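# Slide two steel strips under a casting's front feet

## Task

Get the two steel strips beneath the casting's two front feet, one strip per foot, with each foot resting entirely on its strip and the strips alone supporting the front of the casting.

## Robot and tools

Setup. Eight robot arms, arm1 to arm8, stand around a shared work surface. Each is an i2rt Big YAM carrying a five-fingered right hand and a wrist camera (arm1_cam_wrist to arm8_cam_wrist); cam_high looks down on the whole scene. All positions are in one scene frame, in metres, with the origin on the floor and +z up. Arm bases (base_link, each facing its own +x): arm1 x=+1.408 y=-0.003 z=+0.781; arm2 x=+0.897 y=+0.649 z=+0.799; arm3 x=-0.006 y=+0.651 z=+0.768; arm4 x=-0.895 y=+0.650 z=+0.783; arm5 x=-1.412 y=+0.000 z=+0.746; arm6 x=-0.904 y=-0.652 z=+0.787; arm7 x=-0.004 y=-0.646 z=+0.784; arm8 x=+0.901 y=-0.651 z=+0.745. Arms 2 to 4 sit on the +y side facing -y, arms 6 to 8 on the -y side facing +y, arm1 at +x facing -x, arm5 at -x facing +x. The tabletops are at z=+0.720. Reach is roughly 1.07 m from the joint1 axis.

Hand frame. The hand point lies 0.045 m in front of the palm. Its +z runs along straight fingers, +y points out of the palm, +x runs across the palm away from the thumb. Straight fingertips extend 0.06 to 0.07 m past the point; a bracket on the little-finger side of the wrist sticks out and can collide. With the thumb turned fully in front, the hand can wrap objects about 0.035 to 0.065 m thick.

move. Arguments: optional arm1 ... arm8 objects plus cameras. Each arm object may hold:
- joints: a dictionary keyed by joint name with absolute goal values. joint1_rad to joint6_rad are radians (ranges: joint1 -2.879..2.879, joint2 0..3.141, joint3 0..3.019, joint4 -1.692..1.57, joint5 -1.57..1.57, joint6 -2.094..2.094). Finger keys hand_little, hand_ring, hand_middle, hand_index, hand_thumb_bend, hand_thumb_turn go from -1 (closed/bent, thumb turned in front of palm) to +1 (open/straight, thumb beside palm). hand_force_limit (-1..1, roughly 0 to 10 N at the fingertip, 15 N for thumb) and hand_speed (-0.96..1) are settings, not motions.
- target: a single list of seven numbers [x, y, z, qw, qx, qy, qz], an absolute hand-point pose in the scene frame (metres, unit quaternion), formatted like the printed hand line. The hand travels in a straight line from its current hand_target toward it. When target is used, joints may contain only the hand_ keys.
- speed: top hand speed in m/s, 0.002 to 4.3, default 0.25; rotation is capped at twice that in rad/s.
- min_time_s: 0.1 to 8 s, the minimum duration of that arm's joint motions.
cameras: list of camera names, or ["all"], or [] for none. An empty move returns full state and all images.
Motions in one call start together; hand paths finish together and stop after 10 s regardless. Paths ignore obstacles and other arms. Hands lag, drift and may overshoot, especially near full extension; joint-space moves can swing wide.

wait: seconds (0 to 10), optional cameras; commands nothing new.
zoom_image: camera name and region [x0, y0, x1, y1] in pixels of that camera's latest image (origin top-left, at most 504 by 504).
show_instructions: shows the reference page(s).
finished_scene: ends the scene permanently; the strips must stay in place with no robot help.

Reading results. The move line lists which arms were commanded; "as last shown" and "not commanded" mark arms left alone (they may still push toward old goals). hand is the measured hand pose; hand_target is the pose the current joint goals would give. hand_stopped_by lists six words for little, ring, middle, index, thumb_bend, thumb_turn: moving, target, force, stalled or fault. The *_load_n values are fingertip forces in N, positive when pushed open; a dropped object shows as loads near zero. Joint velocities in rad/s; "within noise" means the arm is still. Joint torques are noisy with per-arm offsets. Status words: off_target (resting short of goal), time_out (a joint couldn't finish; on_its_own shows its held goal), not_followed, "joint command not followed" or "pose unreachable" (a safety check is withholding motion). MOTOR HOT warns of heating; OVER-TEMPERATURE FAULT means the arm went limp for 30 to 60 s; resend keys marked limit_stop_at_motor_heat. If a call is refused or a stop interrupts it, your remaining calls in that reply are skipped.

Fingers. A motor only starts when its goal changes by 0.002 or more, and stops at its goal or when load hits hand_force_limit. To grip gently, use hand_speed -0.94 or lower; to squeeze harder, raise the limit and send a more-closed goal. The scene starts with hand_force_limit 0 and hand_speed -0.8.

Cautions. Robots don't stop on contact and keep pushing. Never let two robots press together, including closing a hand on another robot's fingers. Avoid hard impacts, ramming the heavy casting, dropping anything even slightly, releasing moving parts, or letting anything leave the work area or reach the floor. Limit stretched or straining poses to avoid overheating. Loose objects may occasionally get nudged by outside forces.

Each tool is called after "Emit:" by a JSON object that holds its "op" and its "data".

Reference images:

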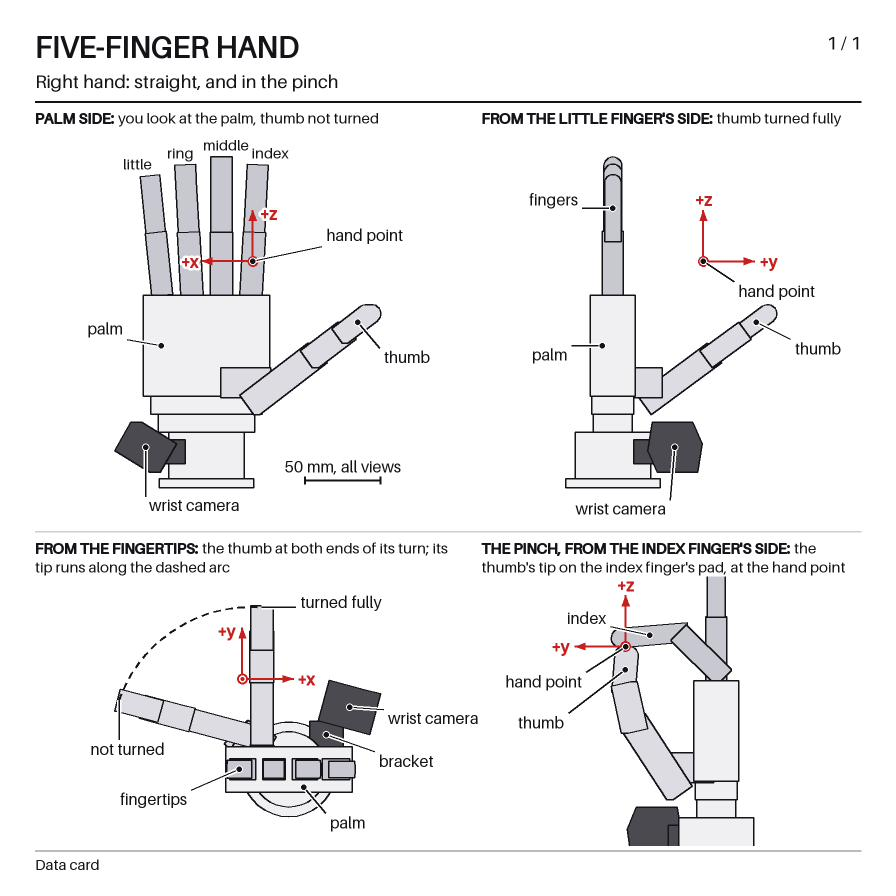

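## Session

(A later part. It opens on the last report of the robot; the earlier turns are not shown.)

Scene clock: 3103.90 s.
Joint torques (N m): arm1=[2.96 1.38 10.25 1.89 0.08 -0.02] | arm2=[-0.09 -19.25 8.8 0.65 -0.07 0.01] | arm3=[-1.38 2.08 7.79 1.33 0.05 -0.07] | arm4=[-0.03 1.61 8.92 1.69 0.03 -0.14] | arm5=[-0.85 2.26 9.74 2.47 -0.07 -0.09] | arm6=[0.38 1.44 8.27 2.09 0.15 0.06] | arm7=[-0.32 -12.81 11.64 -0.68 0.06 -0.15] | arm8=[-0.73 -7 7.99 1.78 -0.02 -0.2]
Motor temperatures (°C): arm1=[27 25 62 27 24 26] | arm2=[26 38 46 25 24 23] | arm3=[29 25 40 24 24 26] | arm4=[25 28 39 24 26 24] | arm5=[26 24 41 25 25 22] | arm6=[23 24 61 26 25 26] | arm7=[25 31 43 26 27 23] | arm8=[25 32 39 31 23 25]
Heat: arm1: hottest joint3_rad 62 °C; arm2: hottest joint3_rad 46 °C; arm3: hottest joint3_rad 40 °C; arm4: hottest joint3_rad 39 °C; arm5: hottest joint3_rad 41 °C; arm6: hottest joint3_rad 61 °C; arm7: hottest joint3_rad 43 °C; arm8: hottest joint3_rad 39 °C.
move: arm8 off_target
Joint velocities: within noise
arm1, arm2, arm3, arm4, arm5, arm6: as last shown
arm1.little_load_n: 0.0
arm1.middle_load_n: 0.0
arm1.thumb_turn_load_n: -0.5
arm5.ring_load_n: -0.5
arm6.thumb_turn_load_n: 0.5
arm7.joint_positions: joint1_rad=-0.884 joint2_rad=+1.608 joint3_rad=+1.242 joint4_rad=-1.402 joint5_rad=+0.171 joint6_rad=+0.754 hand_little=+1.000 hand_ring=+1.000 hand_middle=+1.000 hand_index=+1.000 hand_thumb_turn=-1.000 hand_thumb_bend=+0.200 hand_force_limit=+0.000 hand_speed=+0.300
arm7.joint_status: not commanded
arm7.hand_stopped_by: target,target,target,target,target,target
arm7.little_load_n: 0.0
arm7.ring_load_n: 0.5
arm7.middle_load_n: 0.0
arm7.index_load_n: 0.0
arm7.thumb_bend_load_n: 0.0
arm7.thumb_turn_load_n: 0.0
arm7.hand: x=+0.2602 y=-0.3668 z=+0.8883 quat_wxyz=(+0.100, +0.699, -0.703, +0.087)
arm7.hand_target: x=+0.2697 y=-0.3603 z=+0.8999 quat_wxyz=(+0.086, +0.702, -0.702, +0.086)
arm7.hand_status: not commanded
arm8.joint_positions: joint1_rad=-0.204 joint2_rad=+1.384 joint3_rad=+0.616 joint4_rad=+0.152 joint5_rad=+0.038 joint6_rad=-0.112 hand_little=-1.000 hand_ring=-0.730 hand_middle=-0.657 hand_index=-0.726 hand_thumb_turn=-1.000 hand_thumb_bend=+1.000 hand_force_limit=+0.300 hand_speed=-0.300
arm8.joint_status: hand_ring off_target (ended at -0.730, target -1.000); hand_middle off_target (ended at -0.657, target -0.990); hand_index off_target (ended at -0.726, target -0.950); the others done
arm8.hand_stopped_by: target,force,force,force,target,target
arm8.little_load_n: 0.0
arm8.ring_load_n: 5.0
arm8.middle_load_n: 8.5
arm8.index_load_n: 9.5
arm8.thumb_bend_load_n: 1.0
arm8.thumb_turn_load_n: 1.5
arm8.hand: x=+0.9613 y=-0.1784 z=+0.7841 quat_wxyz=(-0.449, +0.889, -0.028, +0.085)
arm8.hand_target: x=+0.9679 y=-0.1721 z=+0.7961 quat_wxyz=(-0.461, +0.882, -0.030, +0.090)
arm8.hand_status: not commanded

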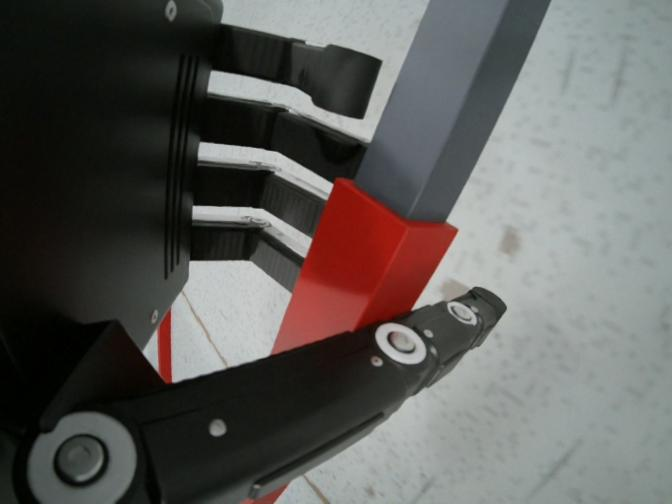

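Emit:
{"op": "move", "data": {"arm8": {"joints": {"hand_index": 1.0, "hand_middle": 1.0, "hand_ring": 1.0, "hand_little": 1.0, "hand_speed": -0.3}}, "cameras": ["arm8_cam_wrist", "cam_high"]}}

Emit:
{"op": "zoom_image", "data": {"camera": "cam_high", "region": [220, 210, 440, 290]}}

Scene clock: 3149.10 s.
Joint torques (N m): arm1=[2.9 1.55 10.25 1.87 0.08 -0.03] | arm2=[-0.03 -19.25 8.8 0.65 -0.06 0.01] | arm3=[-1.38 1.61 7.84 1.33 0.05 -0.11] | arm4=[-0.03 1.61 8.92 1.62 0.04 -0.13] | arm5=[-0.73 3.14 9.72 2.37 -0.07 -0.09] | arm6=[0.44 1.38 8.27 2.06 0.15 0.06] | arm7=[-0.32 -12.81 11.67 -0.72 0.05 -0.14] | arm8=[-0.73 -6.83 8.03 1.87 -0.02 -0.18]
Motor temperatures (°C): arm1=[27 25 62 27 24 26] | arm2=[26 38 46 25 24 23] | arm3=[29 25 40 24 24 26] | arm4=[25 28 39 24 26 24] | arm5=[26 24 41 25 25 22] | arm6=[23 24 61 26 25 26] | arm7=[25 31 43 26 27 23] | arm8=[25 32 37 30 23 25]
Heat: arm1: hottest joint3_rad 62 °C; arm2: hottest joint3_rad 46 °C; arm3: hottest joint3_rad 40 °C; arm4: hottest joint3_rad 39 °C; arm5: hottest joint3_rad 41 °C; arm6: hottest joint3_rad 61 °C; arm7: hottest joint3_rad 43 °C; arm8: hottest joint3_rad 37 °C.
move: arm8 done
Joint velocities: within noise
arm1, arm2, arm3, arm4, arm5, arm6, arm7: as last shown
arm1.middle_load_n: -0.5
arm1.thumb_bend_load_n: -0.5
arm1.thumb_turn_load_n: 0.0
arm5.ring_load_n: 0.0
arm6.thumb_turn_load_n: 0.0
arm7.ring_load_n: 0.0
arm8.joint_positions: joint1_rad=-0.204 joint2_rad=+1.384 joint3_rad=+0.616 joint4_rad=+0.151 joint5_rad=+0.038 joint6_rad=-0.113 hand_little=+1.000 hand_ring=+1.000 hand_middle=+1.000 hand_index=+1.000 hand_thumb_turn=-1.000 hand_thumb_bend=+1.000 hand_force_limit=+0.300 hand_speed=-0.300
arm8.joint_status: all done
arm8.hand_stopped_by: target,target,target,target,target,target
arm8.little_load_n: 0.0
arm8.ring_load_n: 0.0
arm8.middle_load_n: 0.0
arm8.index_load_n: 0.0
arm8.thumb_bend_load_n: 0.0
arm8.thumb_turn_load_n: 0.5
arm8.hand: x=+0.9613 y=-0.1786 z=+0.7839 quat_wxyz=(-0.448, +0.889, -0.027, +0.085)
arm8.hand_target: x=+0.9680 y=-0.1721 z=+0.7961 quat_wxyz=(-0.461, +0.882, -0.030, +0.090)
arm8.hand_status: not commanded

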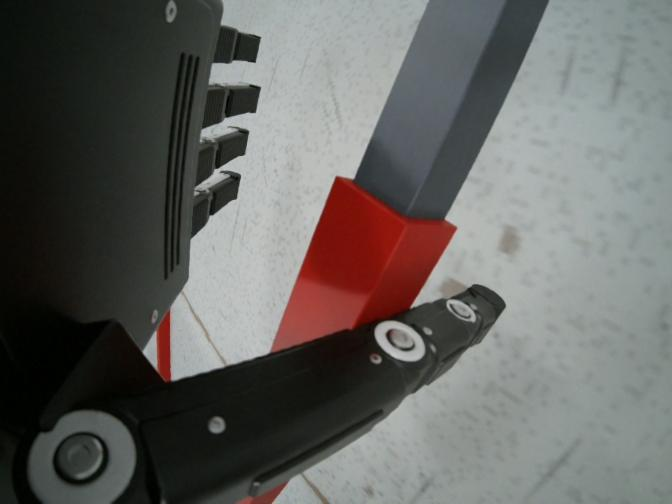

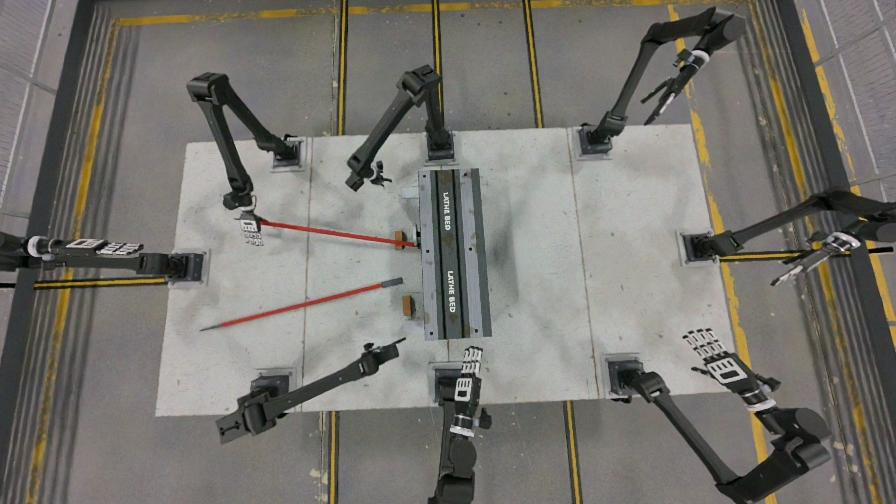

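Scaled by 2.291.

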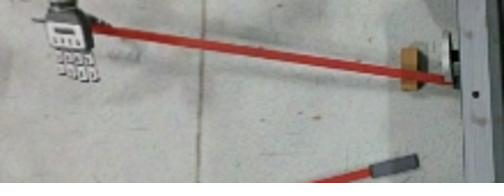

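Emit:
{"op": "move", "data": {"arm8": {"target": [0.966, -0.198, 0.777, -0.46, 0.88, -0.03, 0.09], "speed": 0.06}, "cameras": ["arm8_cam_wrist"]}}

Scene clock: 3160.37 s.
Joint torques (N m): arm1=[2.84 1.55 10.29 1.89 0.08 -0.02] | arm2=[-0.03 -19.25 8.79 0.65 -0.07 0.01] | arm3=[-1.26 1.26 8.14 1.44 0.15 -0.11] | arm4=[-0.03 1.49 8.95 1.7 0.04 -0.14] | arm5=[-1.08 3.43 9.68 2.33 -0.07 -0.08] | arm6=[0.44 1.38 8.28 2.09 0.16 0.06] | arm7=[-0.44 -12.92 11.67 -0.72 0.06 -0.15] | arm8=[-0.91 -6.53 6.56 2.48 -0.1 -0.22]
Motor temperatures (°C): arm1=[27 25 62 27 24 26] | arm2=[26 38 46 25 24 23] | arm3=[29 25 40 24 24 26] | arm4=[25 28 39 24 26 24] | arm5=[26 24 41 25 25 22] | arm6=[23 24 61 26 25 26] | arm7=[25 31 43 26 27 23] | arm8=[25 32 37 30 23 25]
Heat: arm1: hottest joint3_rad 62 °C; arm2: hottest joint3_rad 46 °C; arm3: hottest joint3_rad 40 °C; arm4: hottest joint3_rad 39 °C; arm5: hottest joint3_rad 41 °C; arm6: hottest joint3_rad 61 °C; arm7: hottest joint3_rad 43 °C; arm8: hottest joint3_rad 37 °C.
move: arm8 off_target
Joint velocities: within noise
arm1, arm2, arm3, arm4, arm5, arm6, arm7: as last shown
arm1.middle_load_n: 0.0
arm1.index_load_n: -0.5
arm1.thumb_bend_load_n: 0.0
arm7.middle_load_n: -0.5
arm8.joint_positions: joint1_rad=-0.208 joint2_rad=+1.370 joint3_rad=+0.541 joint4_rad=+0.208 joint5_rad=+0.035 joint6_rad=-0.113 hand_little=+1.000 hand_ring=+1.000 hand_middle=+1.000 hand_index=+1.000 hand_thumb_turn=-1.000 hand_thumb_bend=+1.000 hand_force_limit=+0.300 hand_speed=-0.300
arm8.joint_status: not commanded
arm8.hand_stopped_by: target,target,target,target,target,target
arm8.little_load_n: 0.0
arm8.ring_load_n: 0.0
arm8.middle_load_n: 0.0
arm8.index_load_n: 0.0
arm8.thumb_bend_load_n: 0.0
arm8.thumb_turn_load_n: 0.0
arm8.hand: x=+0.9586 y=-0.2017 z=+0.7668 quat_wxyz=(-0.446, +0.891, -0.028, +0.084)
arm8.hand_target: x=+0.9659 y=-0.1980 z=+0.7770 quat_wxyz=(-0.461, +0.882, -0.030, +0.090)
arm8.hand_status: off_target (0.013 m and 2.1 deg from the pose sent, 0.021 m and 1.8 deg at the start)

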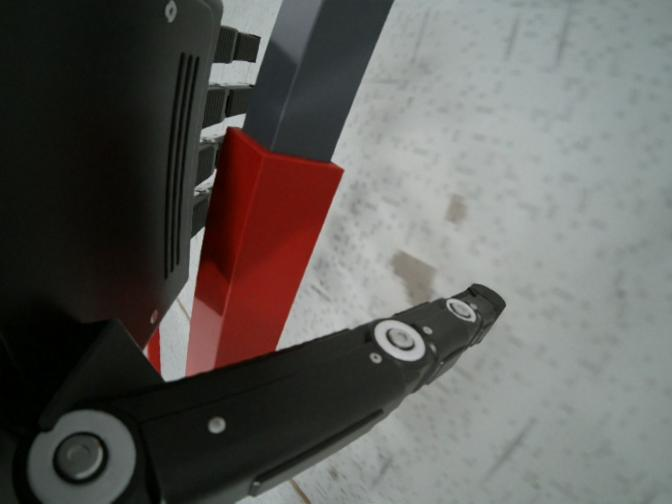

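Emit:
{"op": "move", "data": {"arm8": {"joints": {"hand_index": -0.96, "hand_middle": -0.99, "hand_ring": -1.0, "hand_little": -1.0, "hand_speed": -0.5, "hand_force_limit": 0.2}}, "cameras": ["arm8_cam_wrist"]}}

Scene clock: 3167.23 s.
Joint torques (N m): arm1=[2.9 1.55 10.24 1.87 0.07 -0.01] | arm2=[-0.03 -19.19 8.79 0.65 -0.06 0.01] | arm3=[-1.61 0.97 7.97 1.26 0.08 -0.09] | arm4=[-0.21 1.61 8.9 1.66 0.05 -0.14] | arm5=[-0.79 3.49 9.65 2.43 -0.06 -0.05] | arm6=[0.32 1.32 8.24 2.07 0.16 0.06] | arm7=[-0.5 -12.75 11.7 -0.72 0.06 -0.15] | arm8=[-0.85 -7.41 7.58 2.4 0 -0.26]
Motor temperatures (°C): arm1=[27 25 62 27 24 26] | arm2=[26 38 46 25 24 23] | arm3=[29 25 40 24 24 26] | arm4=[25 28 39 24 26 24] | arm5=[26 24 41 25 25 22] | arm6=[23 24 61 26 25 26] | arm7=[25 31 43 26 27 23] | arm8=[25 31 37 30 23 25]
Heat: arm1: hottest joint3_rad 62 °C; arm2: hottest joint3_rad 46 °C; arm3: hottest joint3_rad 40 °C; arm4: hottest joint3_rad 39 °C; arm5: hottest joint3_rad 41 °C; arm6: hottest joint3_rad 61 °C; arm7: hottest joint3_rad 43 °C; arm8: hottest joint3_rad 37 °C.
move: arm8 off_target
Joint velocities: within noise
arm1, arm2, arm3, arm4, arm5, arm6, arm7: as last shown
arm1.index_load_n: 0.0
arm3.ring_load_n: -0.5
arm7.middle_load_n: 0.0
arm8.joint_positions: joint1_rad=-0.210 joint2_rad=+1.374 joint3_rad=+0.528 joint4_rad=+0.209 joint5_rad=+0.032 joint6_rad=-0.110 hand_little=-1.000 hand_ring=-0.928 hand_middle=-0.988 hand_index=-0.960 hand_thumb_turn=-1.000 hand_thumb_bend=+1.000 hand_force_limit=+0.200 hand_speed=-0.500
arm8.joint_status: hand_ring off_target (ended at -0.928, target -1.000); the others done
arm8.hand_stopped_by: target,force,target,target,target,target
arm8.little_load_n: 1.5
arm8.ring_load_n: 0.0
arm8.middle_load_n: 5.0
arm8.index_load_n: 0.0
arm8.thumb_bend_load_n: 0.0
arm8.thumb_turn_load_n: 0.0
arm8.hand: x=+0.9577 y=-0.2082 z=+0.7599 quat_wxyz=(-0.440, +0.894, -0.030, +0.082)
arm8.hand_target: x=+0.9660 y=-0.1980 z=+0.7770 quat_wxyz=(-0.461, +0.882, -0.030, +0.090)
arm8.hand_status: not commanded

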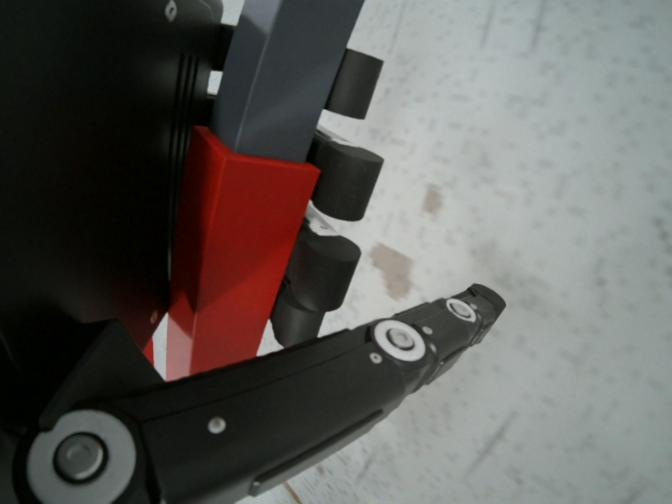

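Emit:
{"op": "move", "data": {"arm8": {"target": [0.964, -0.196, 0.822, -0.46, 0.88, -0.03, 0.09], "speed": 0.06}, "cameras": ["arm8_cam_wrist", "arm7_cam_wrist"]}}

Scene clock: 3172.70 s.
Joint torques (N m): arm1=[3.02 1.55 10.26 1.89 0.08 -0.03] | arm2=[-0.09 -19.19 8.8 0.65 -0.06 0.01] | arm3=[-1.03 1.55 7.9 1.4 0.09 -0.08] | arm4=[-0.15 1.67 8.88 1.68 0.05 -0.12] | arm5=[-0.97 3.02 9.77 2.33 -0.05 -0.09] | arm6=[0.44 1.44 8.27 2.06 0.15 0.06] | arm7=[-0.5 -12.75 11.69 -0.72 0.06 -0.16] | arm8=[-0.26 -9.47 12.4 2.33 0.27 -0.38]
Motor temperatures (°C): arm1=[27 25 62 27 24 26] | arm2=[26 38 46 25 24 23] | arm3=[29 25 40 24 24 26] | arm4=[25 28 39 24 26 24] | arm5=[26 24 41 25 25 22] | arm6=[23 24 61 26 25 26] | arm7=[25 31 43 26 27 23] | arm8=[25 32 38 30 23 25]
Heat: arm1: hottest joint3_rad 62 °C; arm2: hottest joint3_rad 46 °C; arm3: hottest joint3_rad 40 °C; arm4: hottest joint3_rad 39 °C; arm5: hottest joint3_rad 41 °C; arm6: hottest joint3_rad 61 °C; arm7: hottest joint3_rad 43 °C; arm8: hottest joint3_rad 38 °C.
move: arm8 off_target
Joint velocities: within noise
arm1.joint_positions: joint1_rad=-0.013 joint2_rad=+0.648 joint3_rad=+1.310 joint4_rad=-1.216 joint5_rad=-0.003 joint6_rad=-1.009 hand_little=+1.000 hand_ring=+1.000 hand_middle=+1.000 hand_index=+1.000 hand_thumb_turn=+1.000 hand_thumb_bend=+1.000 hand_force_limit=+1.000 hand_speed=+0.400
arm1.joint_status: not commanded
arm1.hand_stopped_by: target,target,target,target,target,target
arm1.little_load_n: 0.0
arm1.ring_load_n: 0.0
arm1.middle_load_n: 0.0
arm1.index_load_n: 0.0
arm1.thumb_bend_load_n: 0.0
arm1.thumb_turn_load_n: 0.0
arm1.hand: x=+1.1534 y=+0.0315 z=+1.2416 quat_wxyz=(-0.474, +0.247, +0.835, -0.128)
arm1.hand_target: x=+1.1520 y=+0.0280 z=+1.2642 quat_wxyz=(-0.496, +0.242, +0.823, -0.138)
arm1.hand_status: not commanded
arm2, arm3, arm4, arm5, arm6, arm7: as last shown
arm3.little_load_n: 0.5
arm3.ring_load_n: 0.0
arm7.thumb_bend_load_n: -0.5
arm8.joint_positions: joint1_rad=-0.210 joint2_rad=+1.300 joint3_rad=+0.528 joint4_rad=+0.033 joint5_rad=+0.032 joint6_rad=-0.091 hand_little=-0.999 hand_ring=-0.928 hand_middle=-0.988 hand_index=-0.960 hand_thumb_turn=-1.000 hand_thumb_bend=+1.000 hand_force_limit=+0.200 hand_speed=-0.500
arm8.joint_status: not commanded
arm8.hand_stopped_by: target,force,target,target,target,target
arm8.little_load_n: 3.0
arm8.ring_load_n: 1.0
arm8.middle_load_n: 10.0
arm8.index_load_n: 0.0
arm8.thumb_bend_load_n: 0.0
arm8.thumb_turn_load_n: 0.0
arm8.hand: x=+0.9516 y=-0.2376 z=+0.7614 quat_wxyz=(-0.394, +0.915, -0.038, +0.072)
arm8.hand_target: x=+0.9631 y=-0.1994 z=+0.8222 quat_wxyz=(-0.461, +0.882, -0.031, +0.091)
arm8.hand_status: off_target (0.075 m and 8.8 deg from the pose sent, 0.064 m and 3.0 deg at the start)
pictures: arm7_cam_wrist, arm8_cam_wrist

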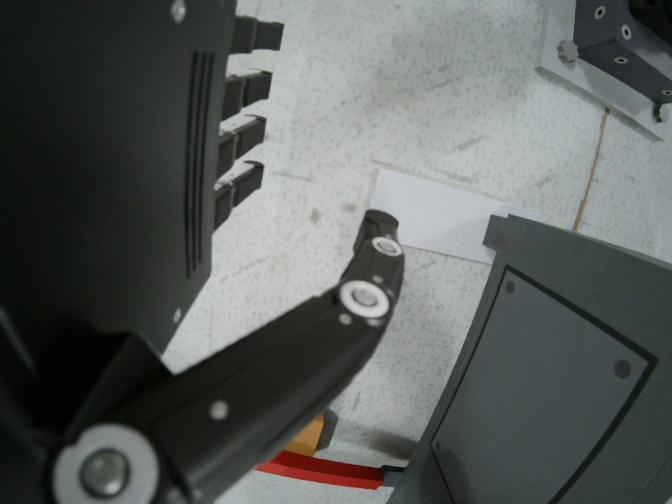

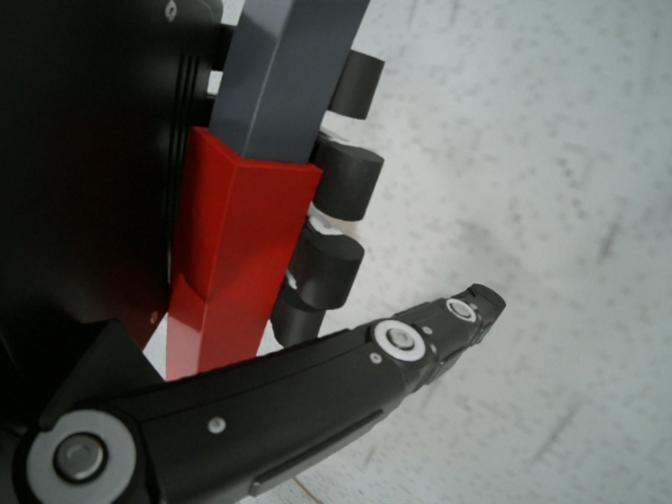

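Emit:
{"op": "move", "data": {"arm8": {"joints": {"joint1_rad": -0.195, "joint2_rad": 1.19, "joint3_rad": 0.70, "joint4_rad": 0.11, "joint5_rad": 0.04, "joint6_rad": -0.11}, "min_time_s": 3}, "cameras": ["arm8_cam_wrist", "cam_high"]}}

Scene clock: 3199.60 s.
Joint torques (N m): arm1=[2.9 1.61 10.29 1.89 0.07 -0.02] | arm2=[-0.09 -19.25 8.8 0.65 -0.06 0.01] | arm3=[-1.03 1.14 7.88 1.29 0.08 -0.11] | arm4=[-0.03 1.79 8.91 1.65 0.05 -0.14] | arm5=[-0.73 3.08 9.7 2.33 -0.02 -0.05] | arm6=[0.38 1.44 8.31 2.09 0.15 0.06] | arm7=[-0.44 -12.81 11.63 -0.65 0.05 -0.16] | arm8=[1.26 -10.87 17.07 4.93 0.21 -0.22]
Motor temperatures (°C): arm1=[27 25 62 27 24 26] | arm2=[26 38 46 25 24 23] | arm3=[29 25 40 24 24 26] | arm4=[25 28 39 24 26 24] | arm5=[26 24 41 25 25 22] | arm6=[23 24 61 26 25 26] | arm7=[25 31 43 26 27 23] | arm8=[25 32 43 30 23 25]
Heat: arm1: hottest joint3_rad 62 °C; arm2: hottest joint3_rad 46 °C; arm3: hottest joint3_rad 40 °C; arm4: hottest joint3_rad 39 °C; arm5: hottest joint3_rad 41 °C; arm6: hottest joint3_rad 61 °C; arm7: hottest joint3_rad 43 °C; arm8: hottest joint3_rad 43 °C.
move: arm8 time_out
Joint velocities: within noise
arm1, arm2, arm3, arm4, arm5, arm6, arm7: as last shown
arm3.little_load_n: 0.0
arm7.thumb_bend_load_n: 0.0
arm8.joint_positions: joint1_rad=-0.208 joint2_rad=+1.278 joint3_rad=+0.576 joint4_rad=+0.033 joint5_rad=+0.035 joint6_rad=-0.102 hand_little=-1.000 hand_ring=-0.928 hand_middle=-0.988 hand_index=-0.960 hand_thumb_turn=-1.000 hand_thumb_bend=+1.000 hand_force_limit=+0.200 hand_speed=-0.500
arm8.joint_status: joint3_rad time_out (moved +0.049 of +0.172); joint4_rad time_out (moved +0.000 of +0.077); the others done
arm8.hand_stopped_by: target,force,target,target,target,target
arm8.little_load_n: 0.5
arm8.ring_load_n: 0.0
arm8.middle_load_n: 9.5
arm8.index_load_n: 0.5
arm8.thumb_bend_load_n: 0.0
arm8.thumb_turn_load_n: 0.0
arm8.on_its_own: joint3_rad reads +0.576 and still pushes toward +0.689 since a time_out; joint4_rad reads +0.033 and still pushes toward +0.110 since a time_out
arm8.hand: x=+0.9561 y=-0.2125 z=+0.7915 quat_wxyz=(-0.426, +0.901, -0.034, +0.079)
arm8.hand_target: x=+0.9599 y=-0.1492 z=+0.9039 quat_wxyz=(-0.545, +0.833, -0.025, +0.095)
arm8.hand_status: not commanded

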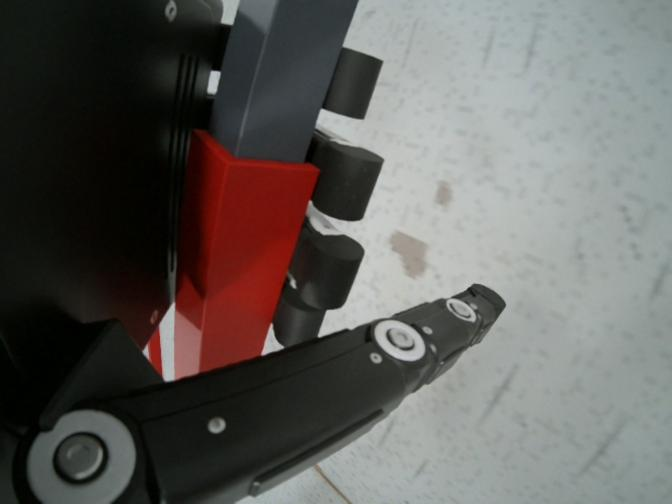

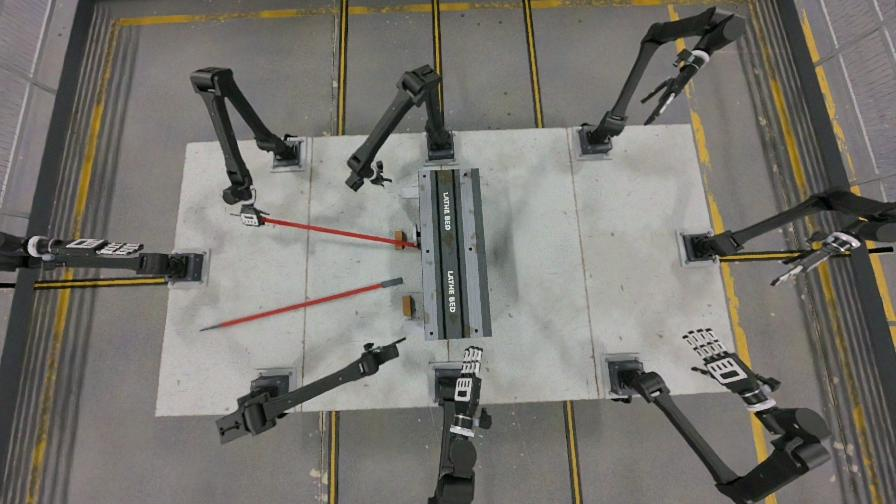

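Emit:
{"op": "zoom_image", "data": {"camera": "cam_high", "region": [220, 200, 440, 290]}}

Emit:
{"op": "zoom_image", "data": {"camera": "cam_high", "region": [385, 220, 445, 260]}}

Scaled by 2.291.

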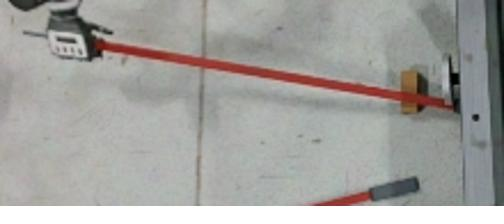

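Scaled by 8.400.

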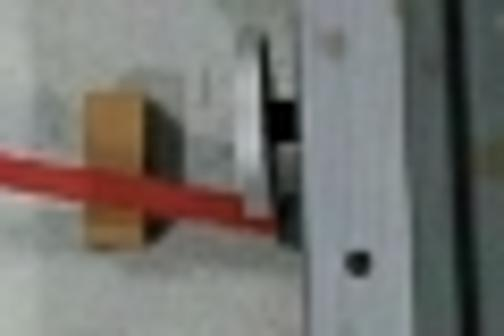

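Emit:
{"op": "move", "data": {"arm8": {"joints": {"joint1_rad": -0.652, "joint2_rad": 1.316, "joint3_rad": 0.788, "joint4_rad": 0.114, "joint5_rad": -0.311, "joint6_rad": -0.404}, "min_time_s": 5}, "cameras": ["arm8_cam_wrist", "cam_high"]}}

Emit:
{"op": "zoom_image", "data": {"camera": "cam_high", "region": [200, 200, 440, 290]}}

Scene clock: 3244.43 s.
Joint torques (N m): arm1=[2.9 1.44 10.29 1.89 0.08 -0.02] | arm2=[-0.03 -19.25 8.8 0.64 -0.06 0.01] | arm3=[-1.44 1.38 7.75 1.17 0.08 -0.11] | arm4=[-0.09 1.73 8.91 1.72 0.03 -0.15] | arm5=[-0.73 2.61 9.78 2.4 -0.03 -0.07] | arm6=[0.5 1.38 8.27 2.09 0.15 0.07] | arm7=[-0.44 -12.81 11.63 -0.68 0.05 -0.15] | arm8=[-1.38 -9.47 17.11 4.82 -0.37 -0.15]
Motor temperatures (°C): arm1=[27 25 63 27 24 26] | arm2=[26 39 46 25 24 23] | arm3=[29 25 40 24 24 26] | arm4=[25 28 39 24 26 24] | arm5=[26 24 41 25 25 22] | arm6=[23 24 61 26 25 26] | arm7=[25 31 43 26 27 23] | arm8=[25 34 51 31 23 25]
Heat: arm1: hottest joint3_rad 63 °C; arm2: hottest joint3_rad 46 °C; arm3: hottest joint3_rad 40 °C; arm4: hottest joint3_rad 39 °C; arm5: hottest joint3_rad 41 °C; arm6: hottest joint3_rad 61 °C; arm7: hottest joint3_rad 43 °C; arm8: hottest joint3_rad 51 °C.
move: arm8 time_out
Joint velocities: within noise
arm1, arm2, arm3, arm4, arm5, arm6, arm7: as last shown
arm4.index_load_n: -0.5
arm8.joint_positions: joint1_rad=-0.633 joint2_rad=+1.368 joint3_rad=+0.670 joint4_rad=+0.039 joint5_rad=-0.305 joint6_rad=-0.403 hand_little=-1.000 hand_ring=-0.928 hand_middle=-0.989 hand_index=-0.959 hand_thumb_turn=-1.000 hand_thumb_bend=+1.000 hand_force_limit=+0.200 hand_speed=-0.500
arm8.joint_status: joint3_rad time_out (moved +0.093 of +0.212); joint4_rad time_out (moved +0.006 of +0.081); the others done
arm8.hand_stopped_by: target,force,target,target,target,target
arm8.little_load_n: 0.0
arm8.ring_load_n: 0.0
arm8.middle_load_n: 0.0
arm8.index_load_n: 4.5
arm8.thumb_bend_load_n: 0.0
arm8.thumb_turn_load_n: 0.0
arm8.on_its_own: joint3_rad reads +0.670 and still pushes toward +0.782 since a time_out; joint4_rad reads +0.039 and still pushes toward +0.114 since a time_out
arm8.hand: x=+1.1085 y=-0.2279 z=+0.8019 quat_wxyz=(-0.443, +0.892, -0.013, +0.093)
arm8.hand_target: x=+1.1496 y=-0.1800 z=+0.8967 quat_wxyz=(-0.529, +0.835, +0.002, +0.152)
arm8.hand_status: not commanded

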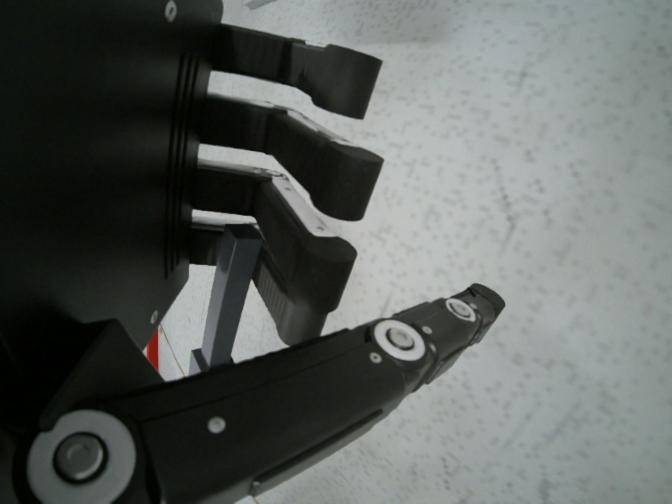

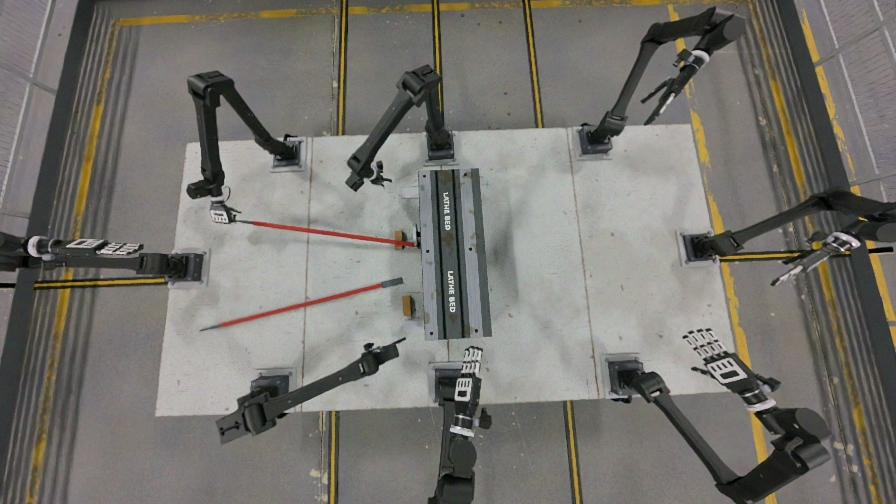

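Scaled by 2.100.

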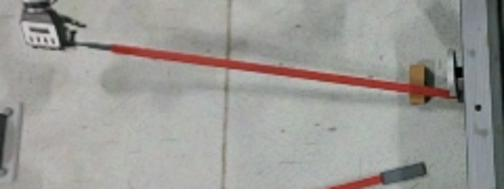

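Emit:
{"op": "move", "data": {"arm8": {"target": [1.112, -0.222, 0.785, -0.46, 0.883, -0.010, 0.097], "speed": 0.06}, "cameras": ["arm8_cam_wrist"]}}

Scene clock: 3266.93 s.
Joint torques (N m): arm1=[3.02 1.55 10.25 1.89 0.07 -0.02] | arm2=[-0.09 -19.25 8.8 0.64 -0.07 0.01] | arm3=[-1.26 1.08 7.97 1.33 0.08 -0.11] | arm4=[-0.09 1.44 8.91 1.59 0.05 -0.14] | arm5=[-0.73 3.6 9.83 2.43 -0.06 -0.05] | arm6=[0.38 1.38 8.27 2.07 0.15 0.07] | arm7=[-0.62 -12.98 11.71 -0.65 0.06 -0.15] | arm8=[-0.26 -5.95 7.28 2.77 -0.31 -0.05]
Motor temperatures (°C): arm1=[27 25 63 27 24 26] | arm2=[26 39 46 25 24 23] | arm3=[29 25 40 24 24 26] | arm4=[25 28 39 24 26 24] | arm5=[26 24 41 25 25 22] | arm6=[23 24 61 26 25 26] | arm7=[25 31 43 26 27 23] | arm8=[25 34 54 31 23 25]
Heat: arm1: hottest joint3_rad 63 °C; arm2: hottest joint3_rad 46 °C; arm3: hottest joint3_rad 40 °C; arm4: hottest joint3_rad 39 °C; arm5: hottest joint3_rad 41 °C; arm6: hottest joint3_rad 61 °C; arm7: hottest joint3_rad 43 °C; arm8: hottest joint3_rad 54 °C.
move: arm8 done
Joint velocities: within noise
arm1, arm7: as last shown
arm2.joint_positions: joint1_rad=-1.253 joint2_rad=+2.075 joint3_rad=+1.791 joint4_rad=-1.291 joint5_rad=+0.006 joint6_rad=+1.900 hand_little=+1.000 hand_ring=+1.000 hand_middle=+1.000 hand_index=+1.000 hand_thumb_turn=+1.000 hand_thumb_bend=+1.000 hand_force_limit=+0.600 hand_speed=+0.300
arm2.joint_status: not commanded
arm2.hand_stopped_by: target,target,target,target,target,target
arm2.little_load_n: 0.0
arm2.ring_load_n: 0.0
arm2.middle_load_n: 0.0
arm2.index_load_n: 0.0
arm2.thumb_bend_load_n: 0.0
arm2.thumb_turn_load_n: 0.0
arm2.hand: x=+0.2733 y=+0.3760 z=+0.8424 quat_wxyz=(+0.004, -1.000, -0.008, -0.008)
arm2.hand_target: x=+0.2700 y=+0.3800 z=+0.8501 quat_wxyz=(+0.000, -1.000, +0.000, +0.000)
arm2.hand_status: not commanded
arm3.joint_positions: joint1_rad=-0.143 joint2_rad=+0.630 joint3_rad=+1.453 joint4_rad=-1.273 joint5_rad=+0.068 joint6_rad=-1.049 hand_little=+1.000 hand_ring=+1.000 hand_middle=+1.000 hand_index=+1.000 hand_thumb_turn=+1.000 hand_thumb_bend=+1.000 hand_force_limit=+0.000 hand_speed=-0.800
arm3.joint_status: not commanded
arm3.hand_stopped_by: target,target,target,target,target,target
arm3.little_load_n: 0.0
arm3.ring_load_n: 0.0
arm3.middle_load_n: -0.5
arm3.index_load_n: 0.0
arm3.thumb_bend_load_n: 0.0
arm3.thumb_turn_load_n: 0.0
arm3.hand: x=-0.1053 y=+0.4353 z=+1.2896 quat_wxyz=(+0.325, +0.336, -0.778, +0.421)
arm3.hand_target: x=-0.1051 y=+0.4368 z=+1.2986 quat_wxyz=(+0.330, +0.333, -0.773, +0.428)
arm3.hand_status: not commanded
arm4.joint_positions: joint1_rad=+0.343 joint2_rad=+0.602 joint3_rad=+1.329 joint4_rad=-1.163 joint5_rad=-0.020 joint6_rad=-1.080 hand_little=+1.000 hand_ring=+1.000 hand_middle=+1.000 hand_index=+1.000 hand_thumb_turn=+1.000 hand_thumb_bend=+1.000 hand_force_limit=+0.000 hand_speed=-0.800
arm4.joint_status: not commanded
arm4.hand_stopped_by: target,target,target,target,target,target
arm4.little_load_n: 0.0
arm4.ring_load_n: 0.0
arm4.middle_load_n: -0.5
arm4.index_load_n: 0.0
arm4.thumb_bend_load_n: 0.0
arm4.thumb_turn_load_n: 0.0
arm4.hand: x=-0.8393 y=+0.4005 z=+1.2738 quat_wxyz=(+0.182, +0.559, -0.631, +0.506)
arm4.hand_target: x=-0.8397 y=+0.4016 z=+1.2840 quat_wxyz=(+0.185, +0.555, -0.626, +0.515)
arm4.hand_status: not commanded
arm5.joint_positions: joint1_rad=+0.438 joint2_rad=+0.625 joint3_rad=+1.349 joint4_rad=-1.251 joint5_rad=-0.254 joint6_rad=-0.999 hand_little=+1.000 hand_ring=+1.000 hand_middle=+1.000 hand_index=+1.000 hand_thumb_turn=+1.000 hand_thumb_bend=+1.000 hand_force_limit=+0.000 hand_speed=-0.800
arm5.joint_status: not commanded
arm5.hand_stopped_by: target,target,target,target,target,target
arm5.little_load_n: 0.0
arm5.ring_load_n: 0.0
arm5.middle_load_n: 0.0
arm5.index_load_n: 0.0
arm5.thumb_bend_load_n: 0.0
arm5.thumb_turn_load_n: 0.0
arm5.hand: x=-1.2023 y=+0.1277 z=+1.2197 quat_wxyz=(-0.345, +0.862, +0.025, +0.372)
arm5.hand_target: x=-1.2027 y=+0.1275 z=+1.2290 quat_wxyz=(-0.349, +0.856, +0.027, +0.380)
arm5.hand_status: not commanded
arm6.joint_positions: joint1_rad=-0.375 joint2_rad=+0.618 joint3_rad=+1.405 joint4_rad=-1.167 joint5_rad=+0.287 joint6_rad=-1.422 hand_little=+1.000 hand_ring=+1.000 hand_middle=+1.000 hand_index=+1.000 hand_thumb_turn=+1.000 hand_thumb_bend=+1.000 hand_force_limit=+0.000 hand_speed=-0.800
arm6.joint_status: not commanded
arm6.hand_stopped_by: target,target,target,target,target,target
arm6.little_load_n: 0.0
arm6.ring_load_n: 0.0
arm6.middle_load_n: 0.0
arm6.index_load_n: 0.0
arm6.thumb_bend_load_n: 0.0
arm6.thumb_turn_load_n: -0.5
arm6.hand: x=-0.7223 y=-0.4619 z=+1.3335 quat_wxyz=(-0.258, +0.745, +0.355, +0.501)
arm6.hand_target: x=-0.7230 y=-0.4639 z=+1.3457 quat_wxyz=(-0.267, +0.739, +0.350, +0.510)
arm6.hand_status: not commanded
arm8.joint_positions: joint1_rad=-0.633 joint2_rad=+1.418 joint3_rad=+0.637 joint4_rad=+0.131 joint5_rad=-0.314 joint6_rad=-0.411 hand_little=-1.000 hand_ring=-0.928 hand_middle=-0.989 hand_index=-0.960 hand_thumb_turn=-1.000 hand_thumb_bend=+1.000 hand_force_limit=+0.200 hand_speed=-0.500
arm8.joint_status: not commanded
arm8.hand_stopped_by: target,force,target,target,target,target
arm8.little_load_n: 0.0
arm8.ring_load_n: 0.0
arm8.middle_load_n: 0.0
arm8.index_load_n: 0.5
arm8.thumb_bend_load_n: 0.0
arm8.thumb_turn_load_n: 0.0
arm8.hand: x=+1.1075 y=-0.2277 z=+0.7802 quat_wxyz=(-0.448, +0.889, -0.007, +0.093)
arm8.hand_target: x=+1.1119 y=-0.2222 z=+0.7851 quat_wxyz=(-0.460, +0.883, -0.010, +0.097)
arm8.hand_status: done (0.009 m and 1.7 deg from the pose sent, 0.018 m and 2.2 deg at the start; pose on its path clipped on 6 of 78 steps)

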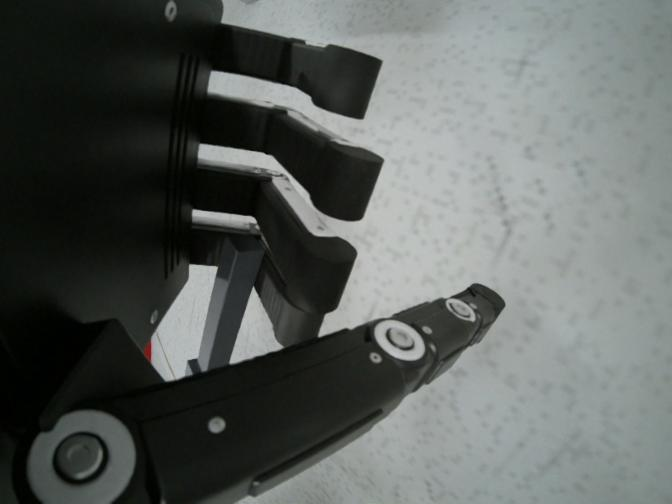

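Emit:
{"op": "move", "data": {"arm8": {"joints": {"hand_index": 1.0, "hand_middle": 1.0, "hand_ring": 1.0, "hand_little": 1.0, "hand_speed": -0.2}}, "cameras": []}}

Emit:
{"op": "move", "data": {"arm8": {"target": [1.112, -0.222, 0.803, -0.46, 0.883, -0.010, 0.097], "speed": 0.06}, "cameras": ["arm8_cam_wrist"]}}

Scene clock: 3273.87 s.
Joint torques (N m): arm1=[2.96 1.38 10.28 1.88 0.08 -0.03] | arm2=[-0.03 -19.25 8.81 0.65 -0.07 0.01] | arm3=[-0.56 1.73 7.82 1.11 0.09 -0.09] | arm4=[-0.15 1.44 8.91 1.65 0.04 -0.15] | arm5=[-0.85 3.08 9.62 2.45 -0.04 -0.08] | arm6=[0.38 1.32 8.25 2.09 0.15 0.06] | arm7=[-0.5 -12.92 11.64 -0.69 0.06 -0.15] | arm8=[-0.26 -6.01 7.3 2.39 -0.22 -0.08]
Motor temperatures (°C): arm1=[27 24 63 27 24 26] | arm2=[26 39 46 25 24 23] | arm3=[29 25 40 24 24 26] | arm4=[25 28 39 24 26 24] | arm5=[26 24 41 25 25 22] | arm6=[23 24 61 26 25 26] | arm7=[25 31 43 26 27 23] | arm8=[25 33 51 31 23 25]
Heat: arm1: hottest joint3_rad 63 °C; arm2: hottest joint3_rad 46 °C; arm3: hottest joint3_rad 40 °C; arm4: hottest joint3_rad 39 °C; arm5: hottest joint3_rad 41 °C; arm6: hottest joint3_rad 61 °C; arm7: hottest joint3_rad 43 °C; arm8: hottest joint3_rad 51 °C.
move: arm8 done
Joint velocities: within noise
arm1, arm2, arm3, arm4, arm5, arm6: as last shown
arm1.ring_load_n: -0.5
arm3.middle_load_n: 0.0
arm4.middle_load_n: 0.0
arm6.thumb_turn_load_n: 0.0
arm7.joint_positions: joint1_rad=-0.884 joint2_rad=+1.608 joint3_rad=+1.242 joint4_rad=-1.402 joint5_rad=+0.171 joint6_rad=+0.754 hand_little=+1.000 hand_ring=+1.000 hand_middle=+1.000 hand_index=+1.000 hand_thumb_turn=-1.000 hand_thumb_bend=+0.200 hand_force_limit=+0.000 hand_speed=+0.300
arm7.joint_status: not commanded
arm7.hand_stopped_by: target,target,target,target,target,target
arm7.little_load_n: 0.0
arm7.ring_load_n: 0.0
arm7.middle_load_n: 0.0
arm7.index_load_n: 0.0
arm7.thumb_bend_load_n: 0.0
arm7.thumb_turn_load_n: 0.0
arm7.hand: x=+0.2602 y=-0.3668 z=+0.8883 quat_wxyz=(+0.100, +0.699, -0.703, +0.087)
arm7.hand_target: x=+0.2697 y=-0.3603 z=+0.8999 quat_wxyz=(+0.086, +0.702, -0.702, +0.086)
arm7.hand_status: not commanded
arm8.joint_positions: joint1_rad=-0.633 joint2_rad=+1.418 joint3_rad=+0.637 joint4_rad=+0.141 joint5_rad=-0.317 joint6_rad=-0.408 hand_little=+1.000 hand_ring=+1.000 hand_middle=+1.000 hand_index=+1.000 hand_thumb_turn=-1.000 hand_thumb_bend=+1.000 hand_force_limit=+0.200 hand_speed=-0.200
arm8.joint_status: all done
arm8.hand_stopped_by: target,target,target,target,target,target
arm8.little_load_n: 0.0
arm8.ring_load_n: 0.0
arm8.middle_load_n: 0.0
arm8.index_load_n: -0.5
arm8.thumb_bend_load_n: 0.0
arm8.thumb_turn_load_n: 0.0
arm8.hand: x=+1.1081 y=-0.2257 z=+0.7820 quat_wxyz=(-0.452, +0.887, -0.007, +0.094)
arm8.hand_target: x=+1.1119 y=-0.2222 z=+0.7851 quat_wxyz=(-0.460, +0.883, -0.010, +0.097)
arm8.hand_status: not commanded

Scene clock: 3274.87 s.
Joint torques (N m): arm1=[3.02 1.49 10.29 1.88 0.08 -0.02] | arm2=[-0.03 -19.25 8.8 0.65 -0.06 0.01] | arm3=[-0.79 1.73 7.84 1.26 0.04 -0.13] | arm4=[-0.21 1.61 8.95 1.63 0.03 -0.15] | arm5=[-0.91 3.02 9.8 2.41 -0.08 -0.06] | arm6=[0.44 1.38 8.28 2.06 0.16 0.06] | arm7=[-0.44 -12.86 11.71 -0.73 0.06 -0.15] | arm8=[-0.26 -7.12 9.13 1.2 -0.25 -0.07]
Motor temperatures (°C): arm1=[27 24 63 27 24 26] | arm2=[26 39 46 25 24 23] | arm3=[29 25 40 24 24 26] | arm4=[25 28 39 24 26 24] | arm5=[26 24 41 25 25 22] | arm6=[23 24 61 26 25 26] | arm7=[25 31 43 26 27 23] | arm8=[25 33 51 31 23 25]
Heat: arm1: hottest joint3_rad 63 °C; arm2: hottest joint3_rad 46 °C; arm3: hottest joint3_rad 40 °C; arm4: hottest joint3_rad 39 °C; arm5: hottest joint3_rad 41 °C; arm6: hottest joint3_rad 61 °C; arm7: hottest joint3_rad 43 °C; arm8: hottest joint3_rad 51 °C.
move: arm8 off_target
Joint velocities: within noise
arm1, arm2, arm3, arm4, arm5, arm6, arm7: as last shown
arm1.ring_load_n: 0.0
arm1.middle_load_n: -0.5
arm1.index_load_n: -0.5
arm7.little_load_n: 0.5
arm8.joint_positions: joint1_rad=-0.633 joint2_rad=+1.395 joint3_rad=+0.637 joint4_rad=+0.106 joint5_rad=-0.317 joint6_rad=-0.408 hand_little=+1.000 hand_ring=+1.000 hand_middle=+1.000 hand_index=+1.000 hand_thumb_turn=-1.000 hand_thumb_bend=+1.000 hand_force_limit=+0.200 hand_speed=-0.200
arm8.joint_status: not commanded
arm8.hand_stopped_by: target,target,target,target,target,target
arm8.little_load_n: 0.0
arm8.ring_load_n: 0.0
arm8.middle_load_n: 0.0
arm8.index_load_n: 0.0
arm8.thumb_bend_load_n: 0.0
arm8.thumb_turn_load_n: 0.0
arm8.hand: x=+1.1050 y=-0.2301 z=+0.7867 quat_wxyz=(-0.448, +0.889, -0.008, +0.091)
arm8.hand_target: x=+1.1118 y=-0.2223 z=+0.8029 quat_wxyz=(-0.460, +0.883, -0.010, +0.097)
arm8.hand_status: off_target (0.020 m and 1.7 deg from the pose sent, 0.022 m and 1.1 deg at the start)

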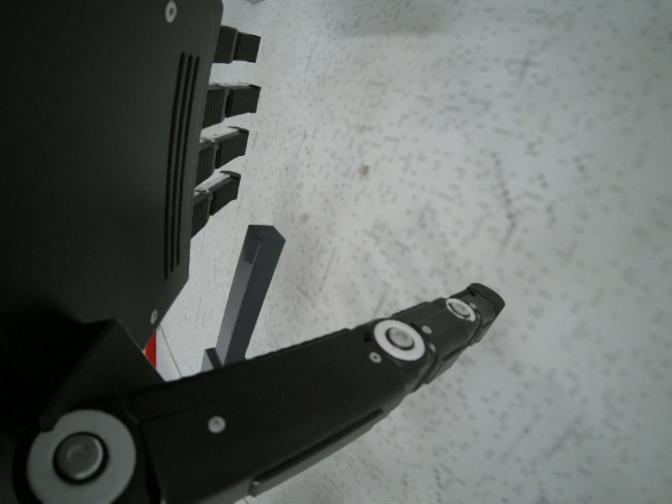

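Emit:
{"op": "move", "data": {"arm8": {"target": [0.966, -0.188, 0.803, -0.46, 0.88, -0.03, 0.09], "speed": 0.1}, "cameras": ["arm8_cam_wrist"]}}

Scene clock: 3286.07 s.
Joint torques (N m): arm1=[3.02 1.49 10.3 1.88 0.09 -0.02] | arm2=[-0.09 -19.25 8.8 0.64 -0.07 0.01] | arm3=[-1.26 1.85 7.68 1.28 0.04 -0.12] | arm4=[-0.09 1.49 8.92 1.65 0.04 -0.14] | arm5=[-1.32 3.14 9.73 2.36 -0.04 -0.06] | arm6=[0.32 1.38 8.27 2.07 0.16 0.07] | arm7=[-0.67 -12.81 11.69 -0.64 0.06 -0.15] | arm8=[1.03 -6.53 7.13 2.5 0.1 -0.07]
Motor temperatures (°C): arm1=[27 24 63 27 24 26] | arm2=[26 39 46 25 24 23] | arm3=[29 25 40 24 24 26] | arm4=[25 28 39 24 26 24] | arm5=[26 24 41 25 25 22] | arm6=[23 24 61 26 25 26] | arm7=[25 31 43 26 27 23] | arm8=[25 33 49 30 23 25]
Heat: arm1: hottest joint3_rad 63 °C; arm2: hottest joint3_rad 46 °C; arm3: hottest joint3_rad 40 °C; arm4: hottest joint3_rad 39 °C; arm5: hottest joint3_rad 41 °C; arm6: hottest joint3_rad 61 °C; arm7: hottest joint3_rad 43 °C; arm8: hottest joint3_rad 49 °C.
move: arm8 off_target
Joint velocities: within noise
arm1, arm2, arm3, arm4, arm5, arm6, arm7: as last shown
arm1.middle_load_n: 0.0
arm1.index_load_n: 0.0
arm3.middle_load_n: -0.5
arm3.index_load_n: -0.5
arm4.thumb_bend_load_n: -0.5
arm5.thumb_turn_load_n: -0.5
arm7.little_load_n: 0.0
arm8.joint_positions: joint1_rad=-0.229 joint2_rad=+1.327 joint3_rad=+0.596 joint4_rad=+0.110 joint5_rad=+0.031 joint6_rad=-0.128 hand_little=+1.000 hand_ring=+1.000 hand_middle=+1.000 hand_index=+1.000 hand_thumb_turn=-1.000 hand_thumb_bend=+1.000 hand_force_limit=+0.200 hand_speed=-0.200
arm8.joint_status: not commanded
arm8.hand_stopped_by: target,target,target,target,target,target
arm8.little_load_n: 0.0
arm8.ring_load_n: 0.0
arm8.middle_load_n: 0.0
arm8.index_load_n: 0.0
arm8.thumb_bend_load_n: 0.0
arm8.thumb_turn_load_n: 0.0
arm8.hand: x=+0.9698 y=-0.1931 z=+0.7930 quat_wxyz=(-0.445, +0.890, -0.030, +0.091)
arm8.hand_target: x=+0.9660 y=-0.1880 z=+0.8030 quat_wxyz=(-0.461, +0.882, -0.030, +0.090)
arm8.hand_status: off_target (0.012 m and 2.0 deg from the pose sent, 0.146 m and 3.1 deg at the start)

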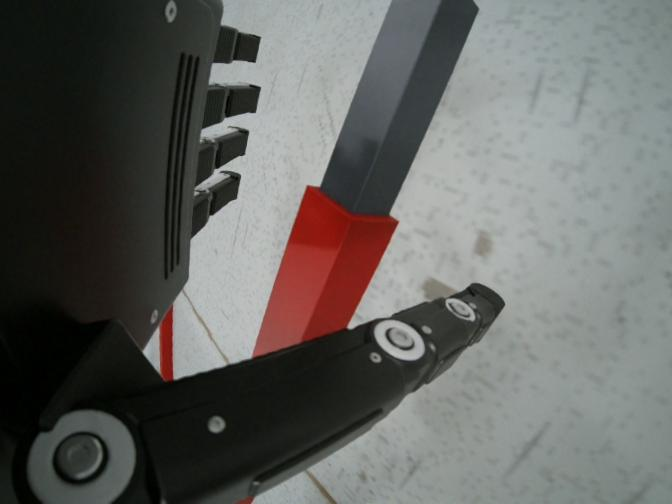

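Emit:
{"op": "move", "data": {"arm8": {"target": [0.966, -0.199, 0.778, -0.46, 0.88, -0.03, 0.09], "speed": 0.06}, "cameras": []}}

Emit:
{"op": "move", "data": {"arm8": {"joints": {"hand_index": -1.0, "hand_middle": -1.0, "hand_ring": -1.0, "hand_little": -1.0, "hand_speed": -0.5, "hand_force_limit": 0.9}}, "cameras": ["arm8_cam_wrist"]}}

Scene clock: 3295.67 s.
Joint torques (N m): arm1=[2.96 1.55 10.29 1.89 0.08 -0.02] | arm2=[-0.03 -19.25 8.8 0.64 -0.06 0.01] | arm3=[-0.85 1.55 8.02 1.32 0.07 -0.15] | arm4=[-0.09 1.67 8.9 1.65 0.04 -0.14] | arm5=[-0.79 3.02 9.72 2.25 -0.02 -0.08] | arm6=[0.32 1.32 8.27 2.09 0.16 0.06] | arm7=[-0.44 -12.92 11.64 -0.7 0.06 -0.15] | arm8=[0.56 -4.54 6.72 2.51 -0.01 -0.1]
Motor temperatures (°C): arm1=[27 24 63 27 24 26] | arm2=[26 39 46 25 24 23] | arm3=[29 25 40 24 24 26] | arm4=[25 28 39 24 26 24] | arm5=[26 24 41 25 25 22] | arm6=[23 24 61 26 25 26] | arm7=[25 31 43 26 27 23] | arm8=[25 33 47 30 23 25]
Heat: arm1: hottest joint3_rad 63 °C; arm2: hottest joint3_rad 46 °C; arm3: hottest joint3_rad 40 °C; arm4: hottest joint3_rad 39 °C; arm5: hottest joint3_rad 41 °C; arm6: hottest joint3_rad 61 °C; arm7: hottest joint3_rad 43 °C; arm8: hottest joint3_rad 47 °C.
move: arm8 done
Joint velocities: within noise
arm1, arm2, arm3, arm4, arm5, arm6, arm7: as last shown
arm1.thumb_bend_load_n: 0.5
arm2.thumb_bend_load_n: -0.5
arm3.middle_load_n: 0.0
arm3.index_load_n: 0.0
arm4.thumb_bend_load_n: 0.0
arm8.joint_positions: joint1_rad=-0.229 joint2_rad=+1.338 joint3_rad=+0.540 joint4_rad=+0.203 joint5_rad=+0.031 joint6_rad=-0.127 hand_little=+1.000 hand_ring=+1.000 hand_middle=+1.000 hand_index=+1.000 hand_thumb_turn=-1.000 hand_thumb_bend=+1.000 hand_force_limit=+0.200 hand_speed=-0.200
arm8.joint_status: not commanded
arm8.hand_stopped_by: target,target,target,target,target,target
arm8.little_load_n: 0.0
arm8.ring_load_n: 0.0
arm8.middle_load_n: 0.0
arm8.index_load_n: 0.0
arm8.thumb_bend_load_n: 0.0
arm8.thumb_turn_load_n: 0.0
arm8.hand: x=+0.9684 y=-0.2014 z=+0.7793 quat_wxyz=(-0.457, +0.884, -0.030, +0.092)
arm8.hand_target: x=+0.9660 y=-0.1990 z=+0.7782 quat_wxyz=(-0.461, +0.882, -0.030, +0.090)
arm8.hand_status: done (0.004 m and 0.6 deg from the pose sent, 0.017 m and 2.0 deg at the start)

Scene clock: 3297.60 s.
Joint torques (N m): arm1=[2.9 1.61 10.3 1.88 0.07 -0.02] | arm2=[-0.03 -19.25 8.8 0.65 -0.07 0.01] | arm3=[-1.32 1.2 7.99 1.42 0.07 -0.07] | arm4=[0.03 1.73 8.94 1.65 0.04 -0.14] | arm5=[-0.62 3.19 9.66 2.52 -0.03 -0.06] | arm6=[0.44 1.38 8.27 2.07 0.16 0.05] | arm7=[-0.26 -12.63 11.7 -0.7 0.04 -0.15] | arm8=[0.56 -5.89 7.54 2.39 -0.05 -0.46]
Motor temperatures (°C): arm1=[27 24 63 27 24 26] | arm2=[26 39 46 25 24 23] | arm3=[29 25 40 24 24 26] | arm4=[25 28 39 24 26 24] | arm5=[26 24 41 25 25 22] | arm6=[23 24 61 26 25 26] | arm7=[25 31 43 26 27 23] | arm8=[25 33 47 29 23 25]
Heat: arm1: hottest joint3_rad 63 °C; arm2: hottest joint3_rad 46 °C; arm3: hottest joint3_rad 40 °C; arm4: hottest joint3_rad 39 °C; arm5: hottest joint3_rad 41 °C; arm6: hottest joint3_rad 61 °C; arm7: hottest joint3_rad 43 °C; arm8: hottest joint3_rad 47 °C.
move: arm8 off_target
Joint velocities: within noise
arm1.joint_positions: joint1_rad=-0.013 joint2_rad=+0.648 joint3_rad=+1.310 joint4_rad=-1.216 joint5_rad=-0.003 joint6_rad=-1.009 hand_little=+1.000 hand_ring=+1.000 hand_middle=+1.000 hand_index=+1.000 hand_thumb_turn=+1.000 hand_thumb_bend=+1.000 hand_force_limit=+1.000 hand_speed=+0.400
arm1.joint_status: not commanded
arm1.hand_stopped_by: target,target,target,target,target,target
arm1.little_load_n: 0.0
arm1.ring_load_n: 0.0
arm1.middle_load_n: 0.0
arm1.index_load_n: 0.0
arm1.thumb_bend_load_n: 0.0
arm1.thumb_turn_load_n: 0.5
arm1.hand: x=+1.1534 y=+0.0315 z=+1.2416 quat_wxyz=(-0.474, +0.247, +0.835, -0.128)
arm1.hand_target: x=+1.1520 y=+0.0280 z=+1.2642 quat_wxyz=(-0.496, +0.242, +0.823, -0.138)
arm1.hand_status: not commanded
arm2, arm3, arm4, arm5, arm6, arm7: as last shown
arm2.thumb_bend_load_n: 0.0
arm4.ring_load_n: 0.5
arm5.thumb_turn_load_n: 0.0
arm8.joint_positions: joint1_rad=-0.229 joint2_rad=+1.363 joint3_rad=+0.526 joint4_rad=+0.204 joint5_rad=+0.032 joint6_rad=-0.089 hand_little=-0.999 hand_ring=-0.999 hand_middle=-0.973 hand_index=-0.998 hand_thumb_turn=-1.000 hand_thumb_bend=+1.000 hand_force_limit=+0.900 hand_speed=-0.500
arm8.joint_status: hand_middle off_target (ended at -0.973, target -1.000); the others done
arm8.hand_stopped_by: target,target,force,target,target,target
arm8.little_load_n: 3.5
arm8.ring_load_n: 2.5
arm8.middle_load_n: 5.5
arm8.index_load_n: 5.5
arm8.thumb_bend_load_n: -0.5
arm8.thumb_turn_load_n: 0.0
arm8.hand: x=+0.9648 y=-0.2091 z=+0.7637 quat_wxyz=(-0.442, +0.892, -0.048, +0.082)
arm8.hand_target: x=+0.9660 y=-0.1990 z=+0.7781 quat_wxyz=(-0.461, +0.882, -0.030, +0.090)
arm8.hand_status: not commanded

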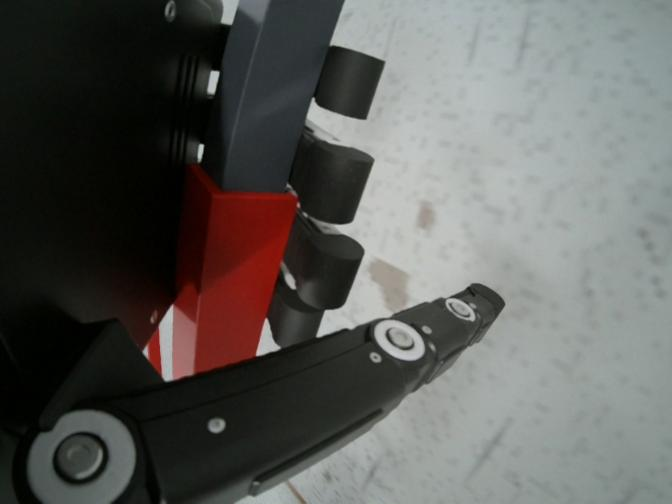

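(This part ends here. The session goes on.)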